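## Task

Find every drive blank that carries a red sticker and press each one fully home until it bottoms out and clicks into its latch. Do not touch the blanks without a red sticker. The rack is loose on the table: tilting it more than a little counts as failure, and at the end it must sit where it was at the start.

## Robot and tools

ROBOT. Two arms, left_arm and right_arm, each ending in a two-finger gripper. The fingers point along the gripper's +z axis and separate along its y axis. end_effector_position is the point between the pads, roughly 1 cm short of the fingertips. Calibrated bases in the scene frame: left_arm at (-0.039, +0.347, 0) m with quat_wxyz (+1.000, 0, 0, -0.021); right_arm at (-0.006, -0.266, 0) m with quat_wxyz (+1.000, 0, 0, -0.004). A camera stand is bolted down behind the arms.

FRAMES. Scene frame: origin at table-top height halfway between the nominal bases, +x out over the table, +z up, left_arm toward +y (arm names do not match image left/right). Reported hand poses, velocities and Hand targets are in each arm's own base frame. Fixed cameras and the table use the scene frame. Every motion offset is along the current Hand target's own axes.

execute_actions(actions, cameras). actions is a list of actions; each action is a table of up to 15 rows, one row per 1/30 s step (a short table repeats its final row to fill 15). Each row has 14 numbers in [-1, 1]: dx, dy, dz, rx, ry, rz, opening for left_arm, then the same seven for right_arm, always both arms. The first six are an offset from that arm's Hand target as it was when the action began; every row counts from that same start, and the next action starts from the new Hand target, so repeating a row moves further. Scale: 1.0 = 0.6 m of translation or 180 degrees; rx, ry, rz form one rotation vector. opening is absolute: +1 fully open (0.094 m), -1 closed. All-zero pose numbers re-request the present Hand target. Images come back only when actions is empty or cameras names them.

move(target, speed, blend, opening_speed, grip_force, blocking, cameras). target is one 14-number row laid out as above, or a list of up to 15 such rows; every row is an offset from the Hand targets at the move's start, not from the previous row. Straight-line paths, all arms finishing together, at least 0.5 s, cut off at 10 s. speed: top path speed in m/s, 0.002 to 2.9, default 0.25 (turning capped at twice that in rad/s); one value or one per row. blend: corner rounding in metres for a list, default 0 meaning a full stop at each row. opening_speed: finger rate per second on the -1..+1 scale, at least 0.2. grip_force: newtons per pad, 10 to 50, persists until changed; below 50 fingers close slowly. blocking=false returns after about 0.5 s while the move continues. Paths ignore obstacles and the other arm. The result adds a move: line such as done, off_target, moving, held or fault, plus limits (paced = pose clipped, held = steps withheld). done means at rest within 10 mm and 2 degrees.

wait(seconds 0 to 10): lets time pass with arms holding their commands; returns early if a running move ends. stop(): brakes a running move, needing some distance. zoom_image(camera, region): region [x0, y0, x1, y1] in pixels of that camera's latest image, at most 504 by 504; cameras are cam_head_left, cam_head_right, cam_left_wrist, cam_right_wrist, each 672x504. finished_scene(scene): the current scene's number; ends it permanently and reports success.

RESULTS. Each call returns arm state: end-effector position and quaternion, Hand target (last commanded pose after clipping; next offsets start here), Tool commands, grip_measured (same scale as opening, may read a couple of mm wide when empty), joint positions (last entry = opening in metres), joint torques (include gravity; positive toward larger joint angle; entries 1-3 wrap at ±28 N m), joint velocities (may say within noise), motor temperatures. Grippers often stop a few cm short of their command due to friction or weight; that is not evidence of contact. If short, send the missing amount as a new offset.

CONTROL NOTES. Each step the commanded orientation is limited to 40 degrees from the measured one, and position is favoured over orientation. An arm blocked by something keeps pushing until commanded away; to release a push, command a target back behind the gripper. Faster moves and targets further past a contact press harder. Avoid paths that pass near an arm's own base, which can flip the shoulder posture. Joint ranges (rad): waist -2.618 to 3.054, shoulder 0 to 3.142, elbow 0 to 3.142 (straight at 2.901), wrist pitch -1.571 to 1.571, wrist yaw -1.571 to 1.571, wrist roll -2.094 to 2.094.

HEAT. Holding loads, stretching out or pushing against unreachable targets warms motors. MOTOR HOT appears at 75 °C; at 90 °C that arm folds and stays idle; at 100 °C it goes limp.

AVOID. Knocking or tipping the unfixed rack, shoving it out of place, hard impacts, slamming blanks, collisions or squeezing between the two arms or their wrist cameras, loading a camera cable, and anything falling off the table. Press blanks slowly, with modest overshoot, and back off once latched. Camera calibration is supplied but fixed cameras may be off by a couple of degrees and millimetres.

Each tool is called after "Emit:" as name(argument=value, ...) on one line, values as JSON.

## Session

Emit:
execute_actions(actions=[])

Scene clock: 0.00 s.
left_arm: end_effector_position=(+0.3399, +0.0044, +0.1620) grip_measured=+1.000 end_effector_quat_wxyz=(+0.647, -0.192, +0.718, -0.172) | right_arm: end_effector_position=(+0.2435, +0.0513, +0.2146) grip_measured=+1.000 end_effector_quat_wxyz=(+0.514, +0.127, +0.847, +0.047)
Joint positions: left_arm=[0.018 1.102 0.144 0.854 0.016 -0.52 0.094] | right_arm=[0.612 0.605 0.643 -0.631 0.581 0.594 0.094]
Joint velocities: within noise
Joint torques (N m): no reading
Motor temperatures (°C): left_arm=[28 31 38 41 23 22 23] | right_arm=[25 25 34 35 26 22 23]
Heat: left arm: 41 °C; right arm: 35 °C.
Hand target: left_arm +0.3421, +0.0045, +0.1726; +0.658, -0.189, +0.708, -0.173 | right_arm +0.2438, +0.0499, +0.2213; +0.521, +0.130, +0.842, +0.048
Tool commands: left_gripper/opening=+1.0 right_gripper/opening=+1.0

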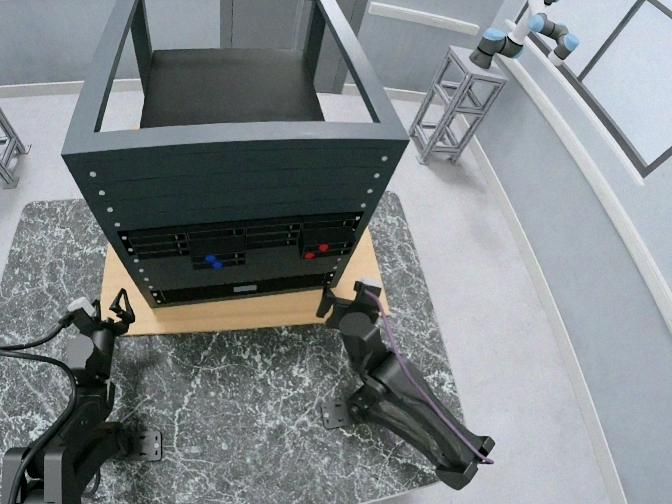

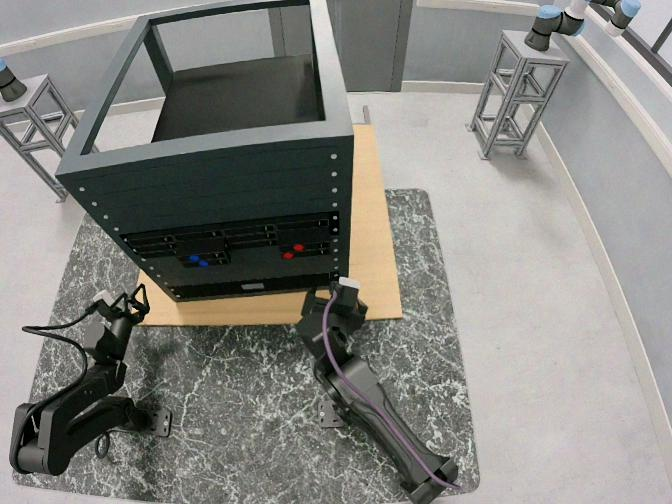

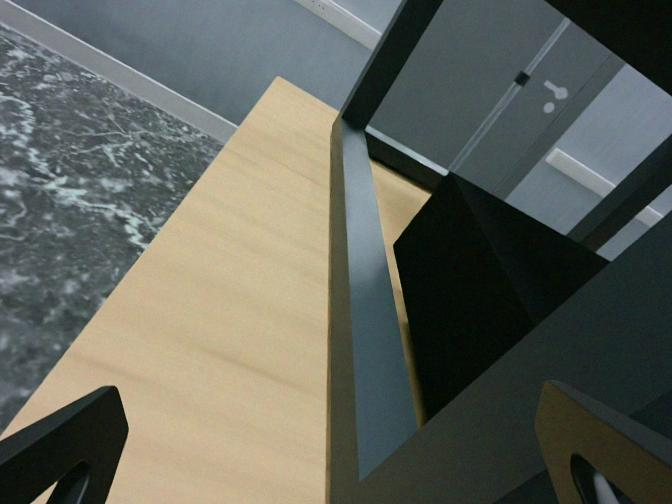

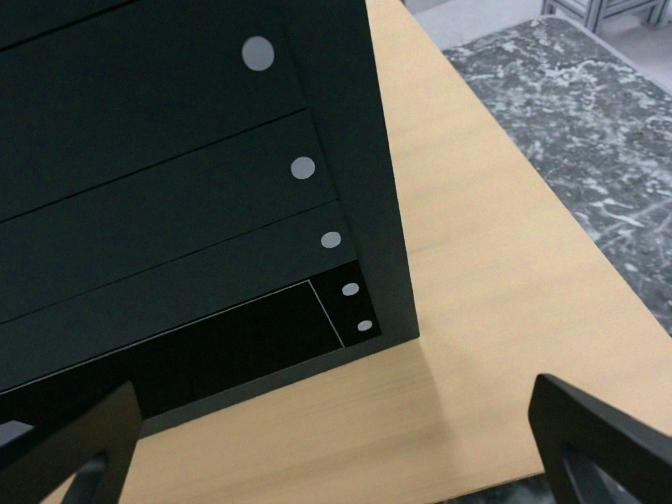

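Emit:
zoom_image(camera="cam_head_left", region=[100, 190, 400, 320])

Emit:
zoom_image(camera="cam_head_right", region=[240, 200, 360, 290])

Emit:
zoom_image(camera="cam_head_left", region=[270, 200, 380, 290])

Emit:
zoom_image(camera="cam_head_left", region=[170, 210, 280, 290])

Scaled by 1.680 from the camera's 672x504 image, which has a finer 960x720 frame.

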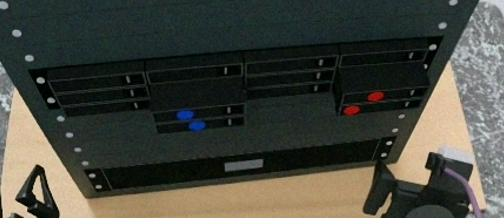

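Scaled by 4.200 from the camera's 672x504 image, which has a finer 960x720 frame.

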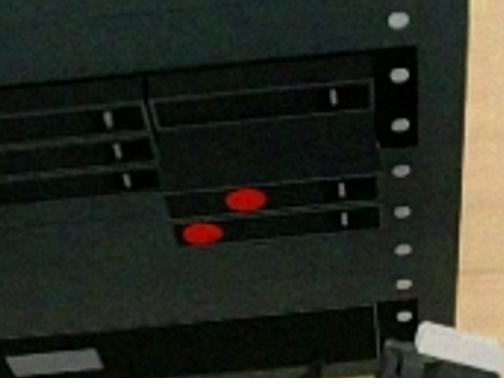

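Scaled by 4.582 from the camera's 672x504 image, which has a finer 960x720 frame.

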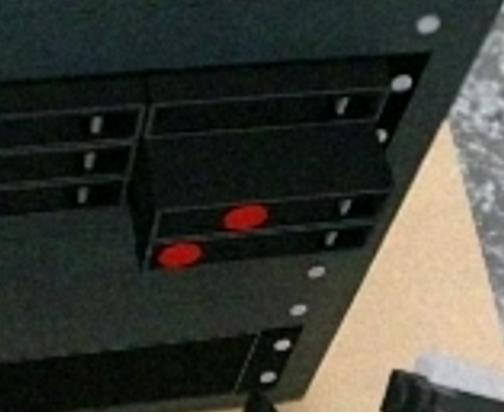

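Scaled by 4.582 from the camera's 672x504 image, which has a finer 960x720 frame.

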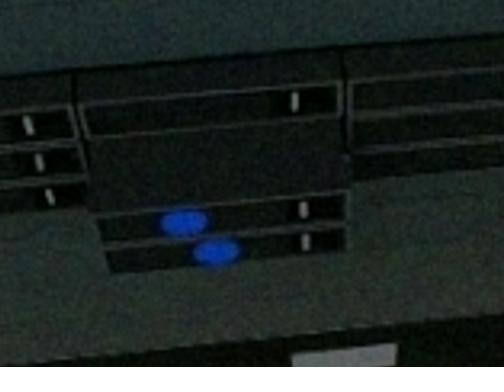

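Emit:
move(target=[0,0,0,0,0,0,1,-0.1253,0.1265,-0.1565,-0.0345,0.0217,-0.0977,-1], cameras=["all"])

Scene clock: 148.53 s.
left_arm: end_effector_position=(+0.3399, +0.0044, +0.1620) grip_measured=+1.000 end_effector_quat_wxyz=(+0.647, -0.192, +0.718, -0.172) | right_arm: end_effector_position=(+0.2048, +0.1109, +0.3318) grip_measured=-0.988 end_effector_quat_wxyz=(+0.488, -0.042, +0.872, +0.013)
Joint positions: left_arm=[0.018 1.102 0.144 0.854 0.016 -0.52 0.094] | right_arm=[1.085 0.931 1.322 -1.248 0.807 0.674 0.001]
Joint torques (N m): left_arm=[0.03 -2.39 6.13 1.85 -0.02 0] | right_arm=[0.54 0.31 8.23 1.44 0.69 0.15]
Heat: left arm: 42 °C; right arm: 37 °C.
Hand target: left_arm +0.3421, +0.0045, +0.1726; +0.658, -0.189, +0.708, -0.173 | right_arm +0.2049, +0.1076, +0.3452; +0.500, -0.030, +0.865, +0.018
Off the commanded pose: left_arm 0.011 m, 2 deg | right_arm 0.014 m, 2 deg.
move: off_target (left_arm, right_arm)
camera_calibration:
cam_right_wrist: T_world_to_cam=[[0.0570634, -0.998264, 0.0145962, 0.091438], [-0.834277, -0.0557098, -0.548523, 0.396996], [0.548384, 0.0191234, -0.836008, 0.252645], [0, 0, 0, 1]] pos_world=[0.18744, 0.108564, 0.42764]

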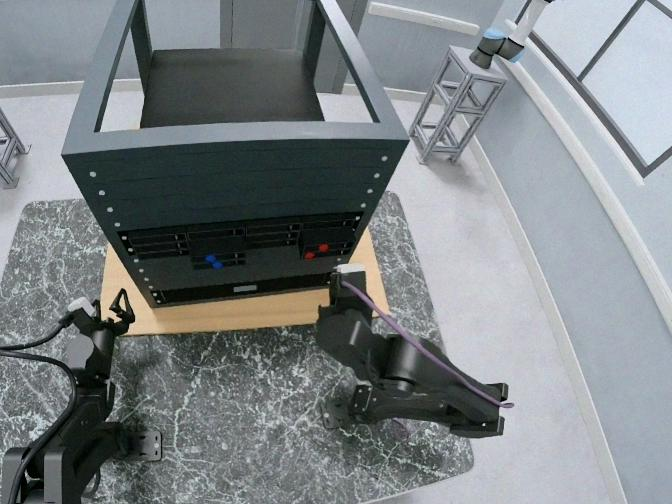

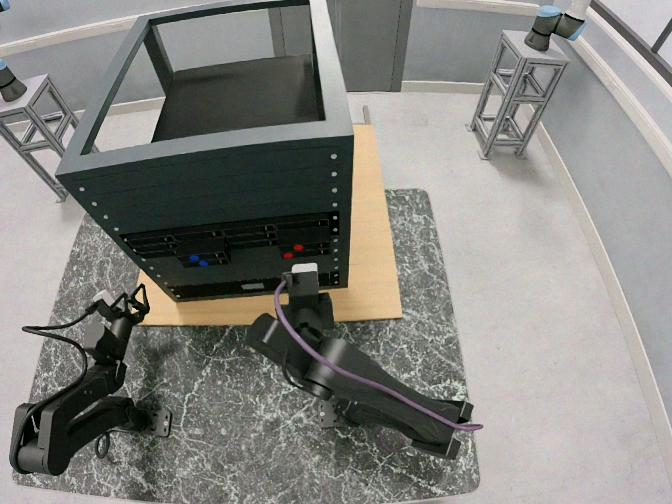

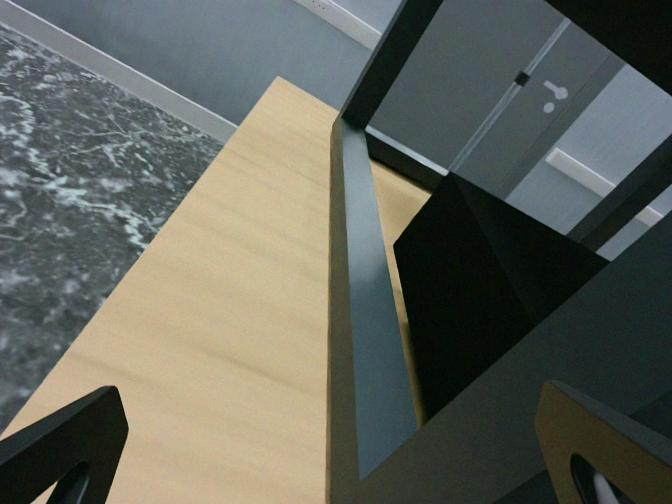

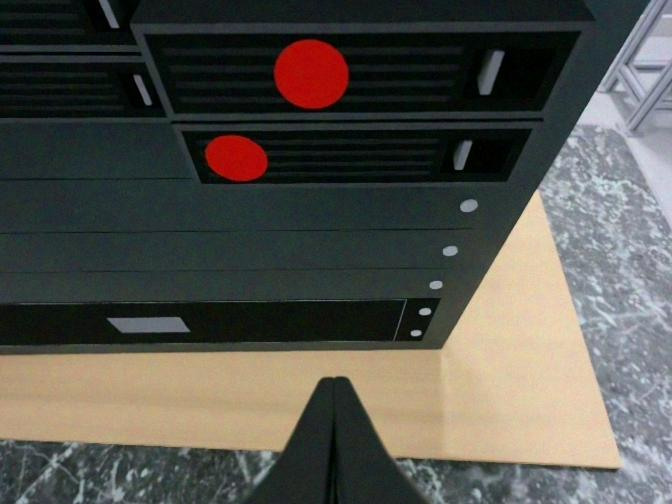

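Emit:
move(target=[0,0,0,0,0,0,1,-0.089,-0.0127,0.0575,0,0,0,-1], cameras=["cam_right_wrist"])

Scene clock: 178.50 s.
left_arm: end_effector_position=(+0.3399, +0.0044, +0.1620) grip_measured=+1.000 end_effector_quat_wxyz=(+0.647, -0.192, +0.718, -0.172) | right_arm: end_effector_position=(+0.2584, +0.1041, +0.3567) grip_measured=-0.988 end_effector_quat_wxyz=(+0.481, -0.038, +0.876, +0.007)
Joint positions: left_arm=[0.018 1.102 0.144 0.854 0.016 -0.52 0.094] | right_arm=[0.722 1.041 1.444 -1.083 0.545 0.368 0.001]
Joint torques (N m): left_arm=[0.03 -2.4 6.13 1.85 -0.02 0] | right_arm=[-0.61 -0.58 8.43 2.15 0.32 -0.1]
Heat: left arm: 42 °C; right arm: 35 °C.
Hand target: left_arm +0.3421, +0.0045, +0.1726; +0.658, -0.189, +0.708, -0.173 | right_arm +0.2619, +0.1039, +0.3743; +0.500, -0.030, +0.865, +0.018
Off the commanded pose: left_arm 0.011 m, 2 deg | right_arm 0.018 m, 3 deg.
move: off_target (left_arm, right_arm)
camera_calibration:
cam_right_wrist: T_world_to_cam=[[0.0465215, -0.998701, 0.0208076, 0.0818174], [-0.843748, -0.0504368, -0.534364, 0.451813], [0.534719, 0.00730304, -0.844998, 0.252095], [0, 0, 0, 1]] pos_world=[0.24261, 0.102658, 0.45275]
Images, in order (width x height): cam_right_wrist 672x504.

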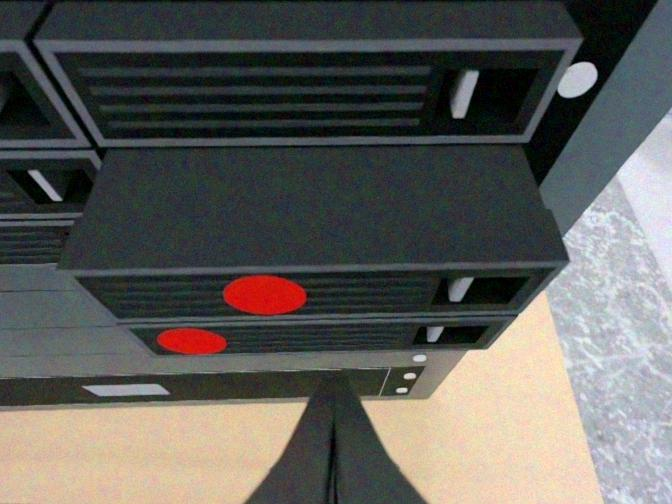

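Emit:
move(target=[0,0,0,0,0,0,1,-0.0353,0.0068,0.0477,0,0,0,-1], speed=0.06, cameras=["cam_right_wrist"])

Scene clock: 198.90 s.
left_arm: end_effector_position=(+0.3399, +0.0044, +0.1620) grip_measured=+1.000 end_effector_quat_wxyz=(+0.647, -0.192, +0.718, -0.172) | right_arm: end_effector_position=(+0.2908, +0.1087, +0.3582) grip_measured=-0.988 end_effector_quat_wxyz=(+0.476, -0.038, +0.878, +0.005)
Joint positions: left_arm=[0.018 1.102 0.144 0.854 0.016 -0.52 0.094] | right_arm=[0.617 1.133 1.49 -1.014 0.464 0.3 0.001]
Joint torques (N m): left_arm=[0.02 -2.39 6.13 1.85 -0.03 0] | right_arm=[-0.58 -1.2 8.79 2.33 0.21 -0.11]
Heat: left arm: 42 °C; right arm: 37 °C.
Hand target: left_arm +0.3421, +0.0045, +0.1726; +0.658, -0.189, +0.708, -0.173 | right_arm +0.2969, +0.1105, +0.3782; +0.500, -0.030, +0.865, +0.018
Off the commanded pose: left_arm 0.011 m, 2 deg | right_arm 0.021 m, 3 deg.
move: off_target (left_arm, right_arm)
camera_calibration:
cam_right_wrist: T_world_to_cam=[[0.0433366, -0.998778, 0.0237581, 0.0847661], [-0.849309, -0.0493534, -0.525584, 0.478575], [0.526114, 0.00259905, -0.85041, 0.240986], [0, 0, 0, 1]] pos_world=[0.275998, 0.107655, 0.454455]
Images, in order (width x height): cam_right_wrist 672x504.

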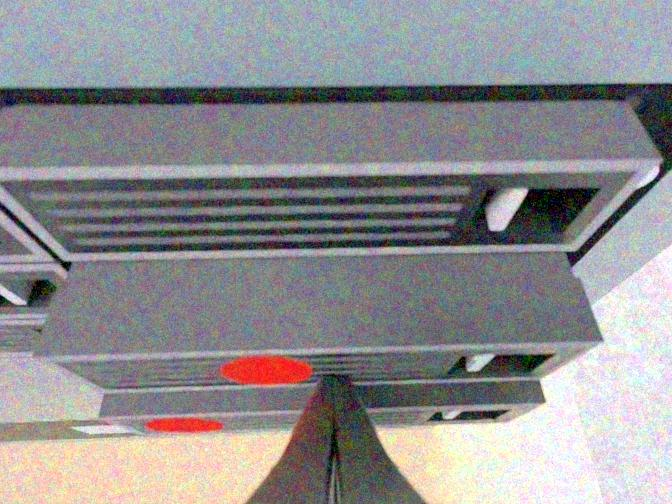

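Emit:
move(target=[0,0,0,0,0,0,1,-0.0297,0.004,0.0312,0,0,0,-1], speed=0.06, cameras=["cam_right_wrist"])

Scene clock: 209.17 s.
left_arm: end_effector_position=(+0.3399, +0.0044, +0.1620) grip_measured=+1.000 end_effector_quat_wxyz=(+0.647, -0.192, +0.718, -0.172) | right_arm: end_effector_position=(+0.3118, +0.1107, +0.3627) grip_measured=-0.988 end_effector_quat_wxyz=(+0.472, -0.037, +0.881, +0.003)
Joint positions: left_arm=[0.018 1.102 0.144 0.854 0.016 -0.52 0.094] | right_arm=[0.564 1.208 1.556 -1 0.423 0.267 0.001]
Joint torques (N m): left_arm=[0.03 -2.39 6.13 1.85 -0.02 0] | right_arm=[-0.73 -1.33 8.99 2.53 0.13 -0.11]
Heat: left arm: 41 °C; right arm: 38 °C.
Hand target: left_arm +0.3421, +0.0045, +0.1726; +0.658, -0.189, +0.708, -0.173 | right_arm +0.3217, +0.1147, +0.3843; +0.500, -0.030, +0.866, +0.018
Off the commanded pose: left_arm 0.011 m, 2 deg | right_arm 0.024 m, 4 deg.
move: off_target (left_arm, right_arm)
camera_calibration:
cam_right_wrist: T_world_to_cam=[[0.0406368, -0.998781, 0.0280096, 0.0850589], [-0.854303, -0.0492693, -0.517436, 0.497363], [0.518185, -0.00290169, -0.855264, 0.23863], [0, 0, 0, 1]] pos_world=[0.297787, 0.110152, 0.459062]
Images, in order (width x height): cam_right_wrist 672x504.

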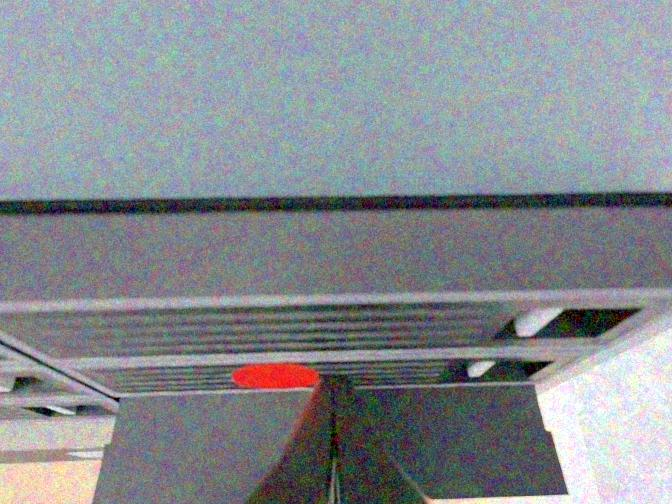

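Emit:
move(target=[0,0,0,0,0,0,1,-0.0100,0,0.0173,0,0,0,-1], speed=0.05, cameras=["all"])

Emit:
zoom_image(camera="cam_head_right", region=[240, 200, 360, 290])

Scene clock: 217.10 s.
left_arm: end_effector_position=(+0.3399, +0.0044, +0.1620) grip_measured=+1.000 end_effector_quat_wxyz=(+0.647, -0.192, +0.718, -0.172) | right_arm: end_effector_position=(+0.3128, +0.1098, +0.3632) grip_measured=-0.988 end_effector_quat_wxyz=(+0.464, -0.044, +0.885, +0.006)
Joint positions: left_arm=[0.018 1.102 0.144 0.854 0.016 -0.52 0.094] | right_arm=[0.542 1.221 1.58 -1.022 0.389 0.252 0.001]
Joint torques (N m): left_arm=[0.03 -2.39 6.12 1.85 -0.03 0] | right_arm=[-1.1 -0.21 8.12 3.01 0.26 -0.11]
Heat: left arm: 41 °C; right arm: 39 °C.
Hand target: left_arm +0.3421, +0.0045, +0.1726; +0.658, -0.189, +0.708, -0.173 | right_arm +0.3337, +0.1154, +0.3844; +0.500, -0.030, +0.865, +0.018
Off the commanded pose: left_arm 0.011 m, 2 deg | right_arm 0.030 m, 5 deg.
move: off_target (left_arm, right_arm)
camera_calibration:
cam_right_wrist: T_world_to_cam=[[0.0550925, -0.998118, 0.0269138, 0.0799069], [-0.862678, -0.061154, -0.502042, 0.496949], [0.502744, 0.00444077, -0.864424, 0.24585], [0, 0, 0, 1]] pos_world=[0.300705, 0.109055, 0.459858]

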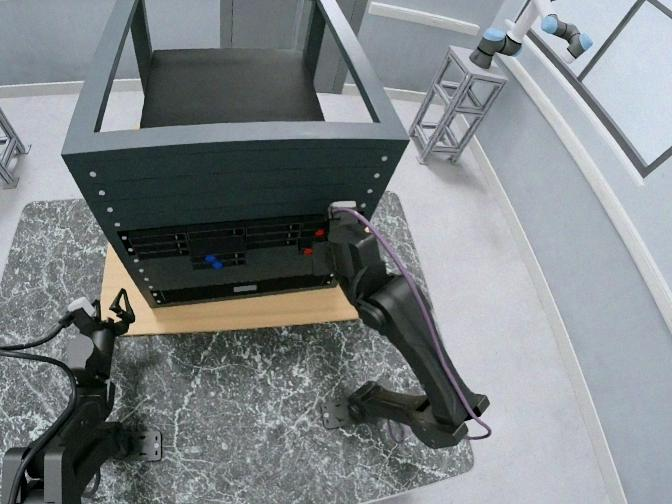

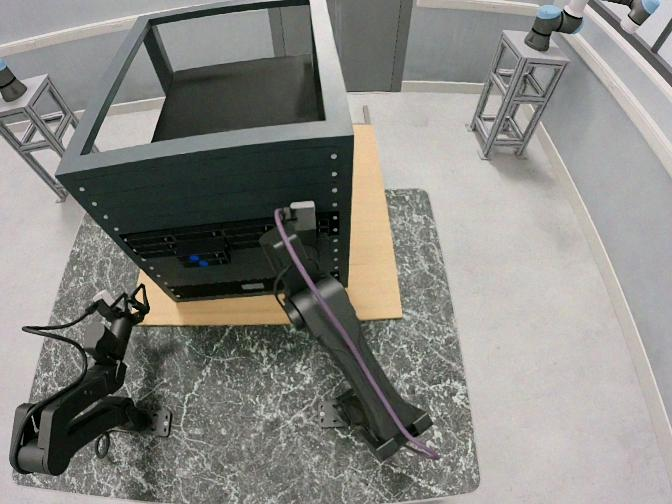

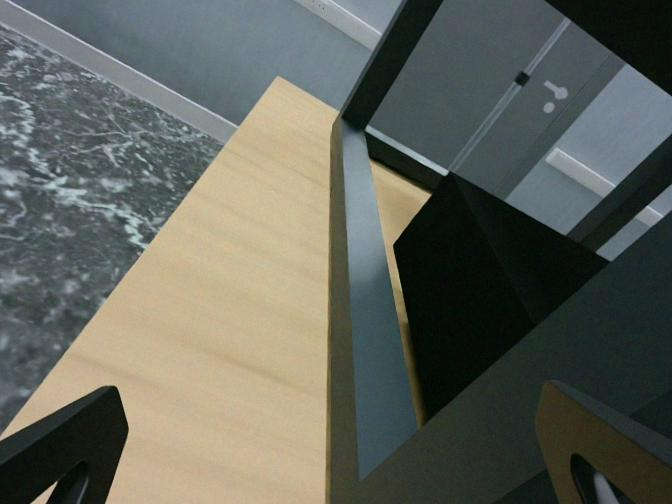

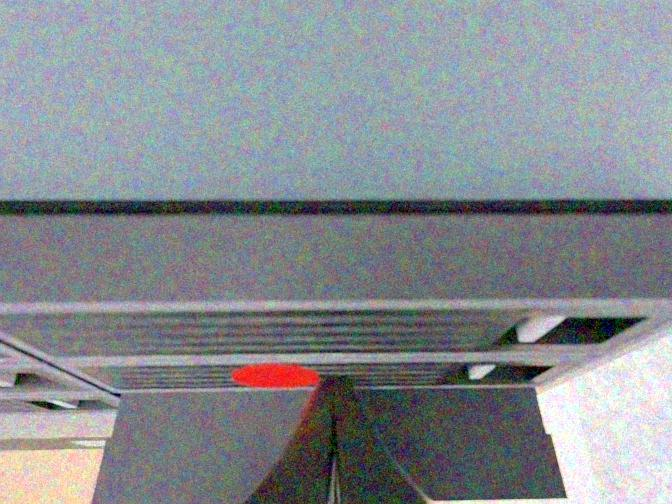

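Scaled by 4.200 from the camera's 672x504 image, which has a finer 960x720 frame.

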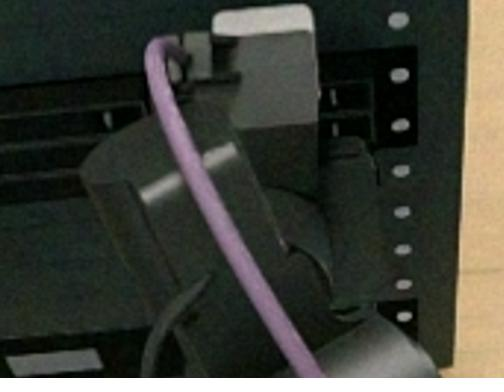

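Emit:
move(target=[0,0,0,0,0,0,1,-0.0100,0,0.0173,0,0,0,-1], speed=0.05, cameras=["all"])

Emit:
zoom_image(camera="cam_right_wrist", region=[0, 250, 504, 504])

Scene clock: 225.73 s.
left_arm: end_effector_position=(+0.3399, +0.0044, +0.1620) grip_measured=+1.000 end_effector_quat_wxyz=(+0.647, -0.192, +0.718, -0.172) | right_arm: end_effector_position=(+0.3145, +0.1099, +0.3622) grip_measured=-0.988 end_effector_quat_wxyz=(+0.455, -0.050, +0.889, +0.010)
Joint positions: left_arm=[0.018 1.102 0.144 0.854 0.016 -0.52 0.094] | right_arm=[0.524 1.237 1.604 -1.042 0.358 0.239 0.001]
Joint torques (N m): left_arm=[0.03 -2.4 6.13 1.85 -0.02 0] | right_arm=[-1.54 0.62 7.57 3.39 0.36 -0.1]
Motor temperatures (°C): left_arm=[27 27 34 41 23 22 22] | right_arm=[24 22 35 40 24 22 24]
Heat: left arm: 41 °C; right arm: 40 °C.
Hand target: left_arm +0.3421, +0.0045, +0.1726; +0.658, -0.189, +0.708, -0.173 | right_arm +0.3457, +0.1162, +0.3843; +0.500, -0.030, +0.866, +0.018
Off the commanded pose: left_arm 0.011 m, 2 deg | right_arm 0.039 m, 6 deg.
move: off_target (left_arm, right_arm)
camera_calibration:
cam_right_wrist: T_world_to_cam=[[0.0689208, -0.997274, 0.0263352, 0.0756946], [-0.872063, -0.0730462, -0.483912, 0.495542], [0.484517, 0.0103856, -0.87472, 0.253051], [0, 0, 0, 1]] pos_world=[0.304319, 0.109058, 0.459155]

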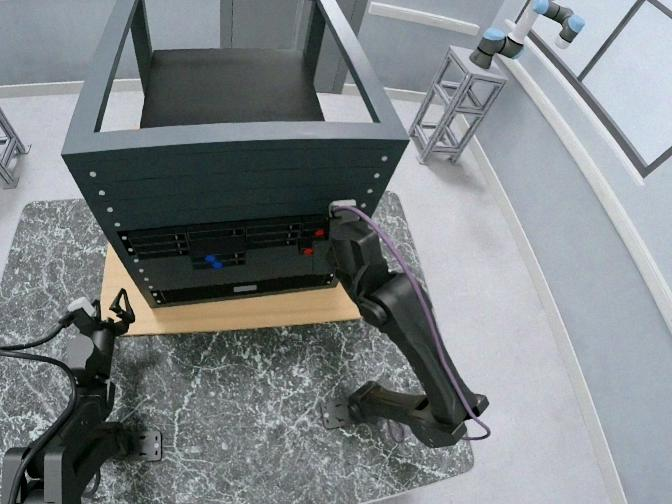

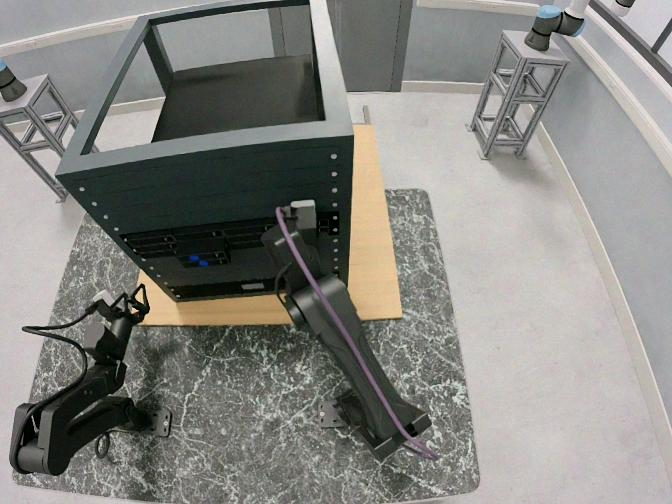

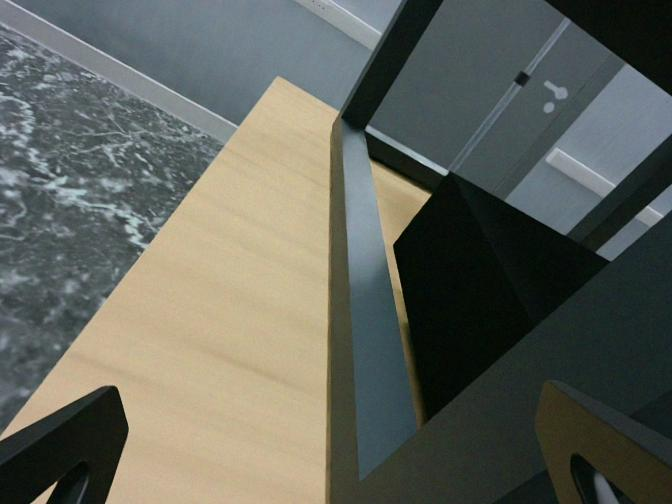

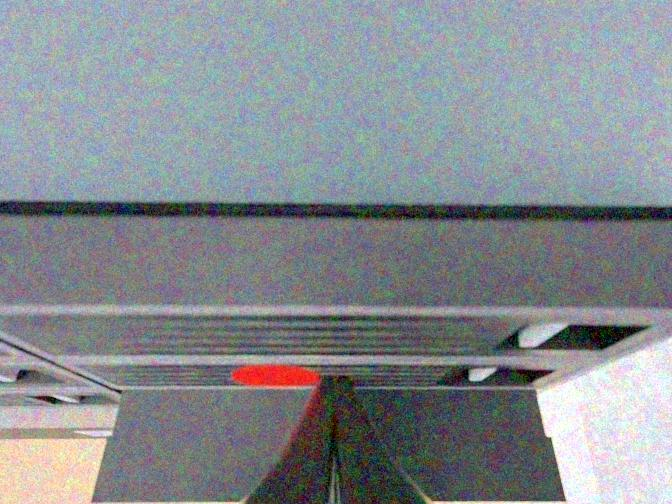

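Scaled by 1.000.

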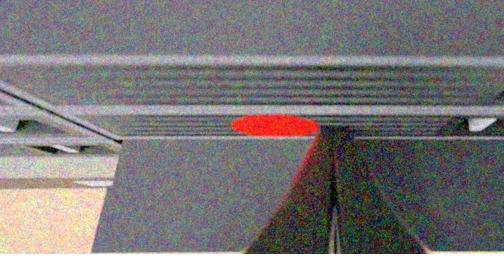

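Emit:
move(target=[0,0,0,0,0,0,1,0.0752,0,-0.1303,0,0,0,-1], speed=0.15, cameras=["cam_right_wrist","cam_head_left"])

Scene clock: 234.80 s.
left_arm: end_effector_position=(+0.3399, +0.0044, +0.1620) grip_measured=+1.000 end_effector_quat_wxyz=(+0.647, -0.192, +0.718, -0.172) | right_arm: end_effector_position=(+0.2563, +0.1117, +0.3917) grip_measured=-0.988 end_effector_quat_wxyz=(+0.506, -0.031, +0.861, +0.028)
Joint positions: left_arm=[0.018 1.102 0.144 0.854 0.016 -0.52 0.094] | right_arm=[0.768 1.077 1.572 -1.115 0.579 0.392 0.001]
Joint torques (N m): left_arm=[0.03 -2.39 6.12 1.85 -0.02 0] | right_arm=[0.54 -0.8 3.79 1.84 0.38 0.15]
Heat: left arm: 41 °C; right arm: 43 °C.
Hand target: left_arm +0.3421, +0.0045, +0.1726; +0.658, -0.189, +0.708, -0.173 | right_arm +0.2556, +0.1100, +0.3844; +0.500, -0.030, +0.865, +0.018
Off the commanded pose: left_arm 0.011 m, 2 deg | right_arm 0.008 m, 2 deg.
move: off_target (left_arm)
camera_calibration:
cam_right_wrist: T_world_to_cam=[[0.0537262, -0.9983, -0.0225836, 0.103864], [-0.812037, -0.0305176, -0.582807, 0.477819], [0.581127, 0.0496507, -0.812297, 0.25342], [0, 0, 0, 1]] pos_world=[0.235157, 0.105687, 0.486674]
Images, in order (width x height): cam_head_left 672x504, cam_right_wrist 672x504.

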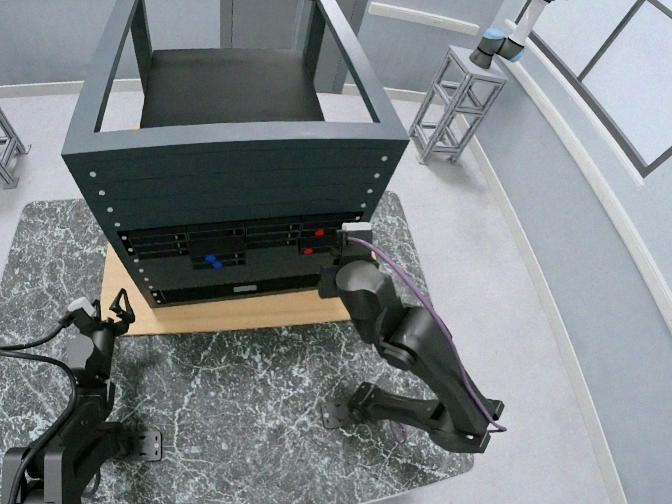

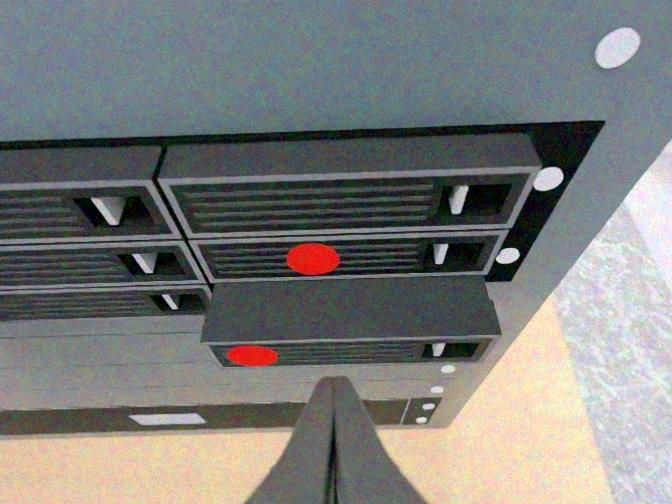

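Emit:
move(target=[0,0,0,0,0,0,1,0.0652,-0.005,0.0372,0,0,0,-1], cameras=["cam_right_wrist"])

Scene clock: 243.30 s.
left_arm: end_effector_position=(+0.3399, +0.0044, +0.1620) grip_measured=+1.000 end_effector_quat_wxyz=(+0.647, -0.192, +0.718, -0.172) | right_arm: end_effector_position=(+0.2549, +0.1105, +0.3391) grip_measured=-0.988 end_effector_quat_wxyz=(+0.493, -0.037, +0.869, +0.017)
Joint positions: left_arm=[0.018 1.102 0.144 0.854 0.016 -0.52 0.094] | right_arm=[0.768 0.981 1.314 -0.992 0.578 0.393 0.001]
Joint torques (N m): left_arm=[0.03 -2.4 6.13 1.85 -0.03 0] | right_arm=[-0.69 -1.73 4.22 2.18 0.33 0.02]
Heat: left arm: 41 °C; right arm: 40 °C.
Hand target: left_arm +0.3421, +0.0045, +0.1726; +0.658, -0.189, +0.708, -0.173 | right_arm +0.2556, +0.1070, +0.3392; +0.500, -0.030, +0.866, +0.018
Off the commanded pose: left_arm 0.011 m, 2 deg | right_arm 0.004 m, 1 deg.
move: off_target (left_arm)
camera_calibration:
cam_right_wrist: T_world_to_cam=[[0.0538276, -0.998547, 0.00271678, 0.0930017], [-0.828482, -0.0461786, -0.558108, 0.443534], [0.557423, 0.0277908, -0.829764, 0.225885], [0, 0, 0, 1]] pos_world=[0.23654, 0.107071, 0.434718]
Images, in order (width x height): cam_right_wrist 672x504.

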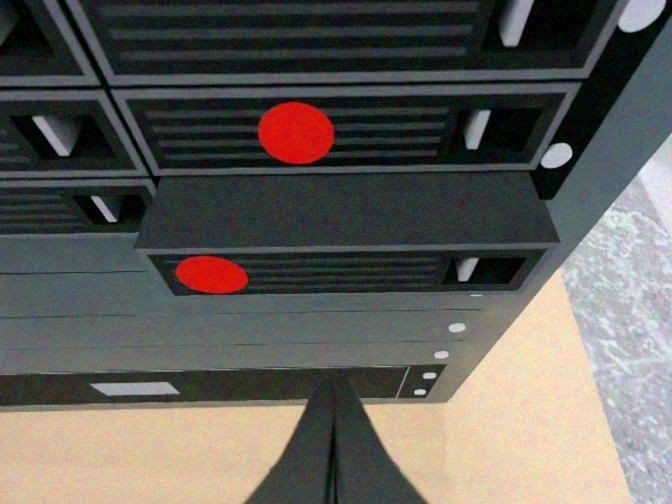

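Emit:
move(target=[0,0,0,0,0,0,1,-0.0632,-0.0028,0.1195,0,0,0,-1], speed=0.07, cameras=["cam_right_wrist","cam_head_left"])

Scene clock: 255.20 s.
left_arm: end_effector_position=(+0.3399, +0.0044, +0.1620) grip_measured=+1.000 end_effector_quat_wxyz=(+0.647, -0.192, +0.718, -0.172) | right_arm: end_effector_position=(+0.3133, +0.1057, +0.3295) grip_measured=-0.988 end_effector_quat_wxyz=(+0.483, -0.039, +0.875, +0.017)
Joint positions: left_arm=[0.018 1.102 0.144 0.854 0.016 -0.52 0.094] | right_arm=[0.521 1.109 1.324 -0.825 0.37 0.237 0.001]
Joint torques (N m): left_arm=[0.02 -2.4 6.12 1.85 -0.02 0] | right_arm=[-1.59 1.96 7.36 2.96 0.17 -0.1]
Heat: left arm: 41 °C; right arm: 40 °C.
Hand target: left_arm +0.3421, +0.0045, +0.1726; +0.658, -0.189, +0.708, -0.173 | right_arm +0.3365, +0.1110, +0.3363; +0.500, -0.030, +0.865, +0.018
Off the commanded pose: left_arm 0.011 m, 2 deg | right_arm 0.025 m, 2 deg.
move: off_target (left_arm, right_arm)
camera_calibration:
cam_right_wrist: T_world_to_cam=[[0.056521, -0.998386, 0.00548952, 0.0833676], [-0.841234, -0.050584, -0.5383, 0.484293], [0.537709, 0.0258073, -0.842735, 0.196128], [0, 0, 0, 1]] pos_world=[0.297232, 0.102669, 0.425521]
Images, in order (width x height): cam_head_left 672x504, cam_right_wrist 672x504.

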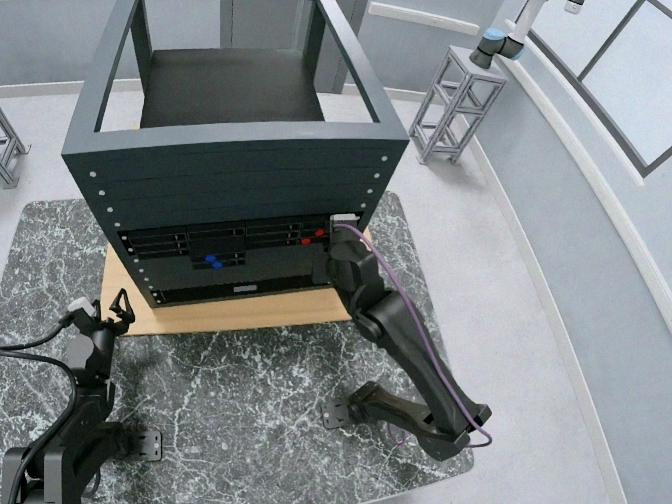

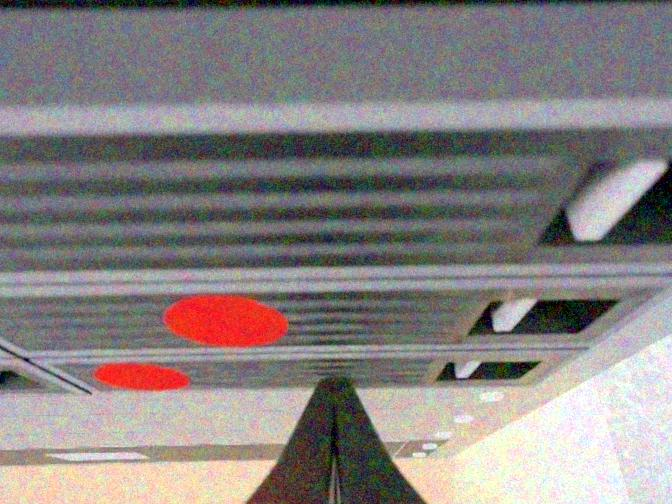

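Emit:
move(target=[0,0,0,0,0,0,1,0.0625,0,-0.1085,0,0,0,-1], speed=0.15, cameras=["cam_right_wrist","cam_head_left"])

Scene clock: 261.87 s.
left_arm: end_effector_position=(+0.3399, +0.0044, +0.1620) grip_measured=+1.000 end_effector_quat_wxyz=(+0.647, -0.192, +0.718, -0.172) | right_arm: end_effector_position=(+0.2630, +0.1078, +0.3438) grip_measured=-0.988 end_effector_quat_wxyz=(+0.506, -0.031, +0.862, +0.027)
Joint positions: left_arm=[0.018 1.102 0.144 0.854 0.016 -0.52 0.094] | right_arm=[0.717 0.97 1.295 -0.928 0.538 0.356 0.001]
Joint torques (N m): left_arm=[0.03 -2.39 6.13 1.85 -0.02 0] | right_arm=[0.55 -0.79 4.41 1.91 0.4 0.12]
Heat: left arm: 41 °C; right arm: 40 °C.
Hand target: left_arm +0.3421, +0.0045, +0.1726; +0.658, -0.189, +0.708, -0.173 | right_arm +0.2616, +0.1058, +0.3363; +0.500, -0.030, +0.865, +0.018
Off the commanded pose: left_arm 0.011 m, 2 deg | right_arm 0.008 m, 1 deg.
move: off_target (left_arm)
camera_calibration:
cam_right_wrist: T_world_to_cam=[[0.0534946, -0.998383, -0.0192035, 0.0975004], [-0.812296, -0.0323226, -0.582349, 0.455308], [0.580787, 0.0467515, -0.812712, 0.211218], [0, 0, 0, 1]] pos_world=[0.241956, 0.102185, 0.43868]
Images, in order (width x height): cam_head_left 672x504, cam_right_wrist 672x504.

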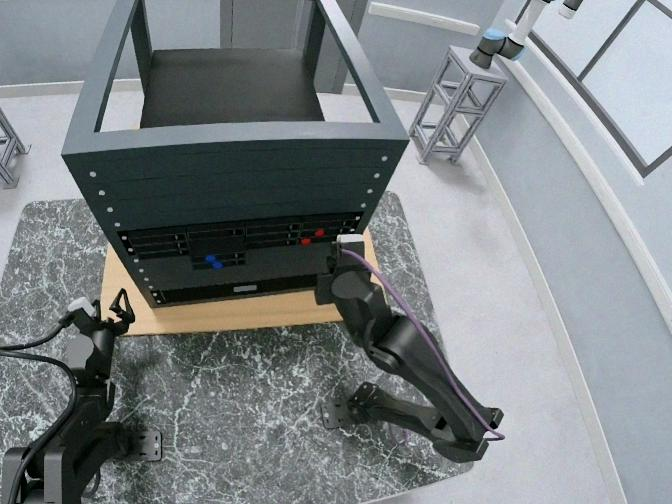

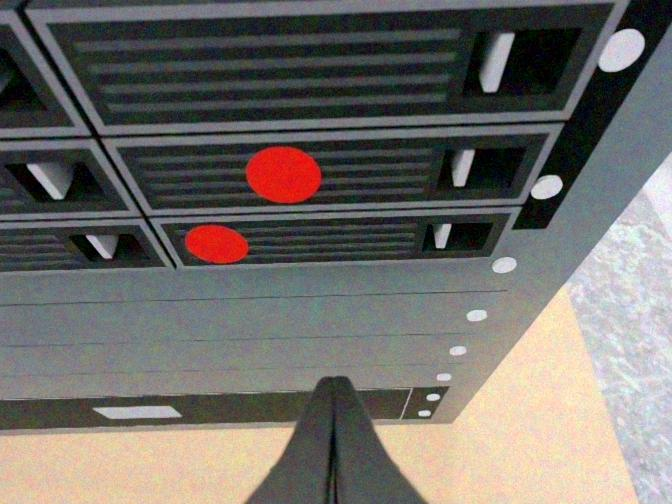

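Emit:
finished_scene(scene=1)

The scene is finished: the task was done.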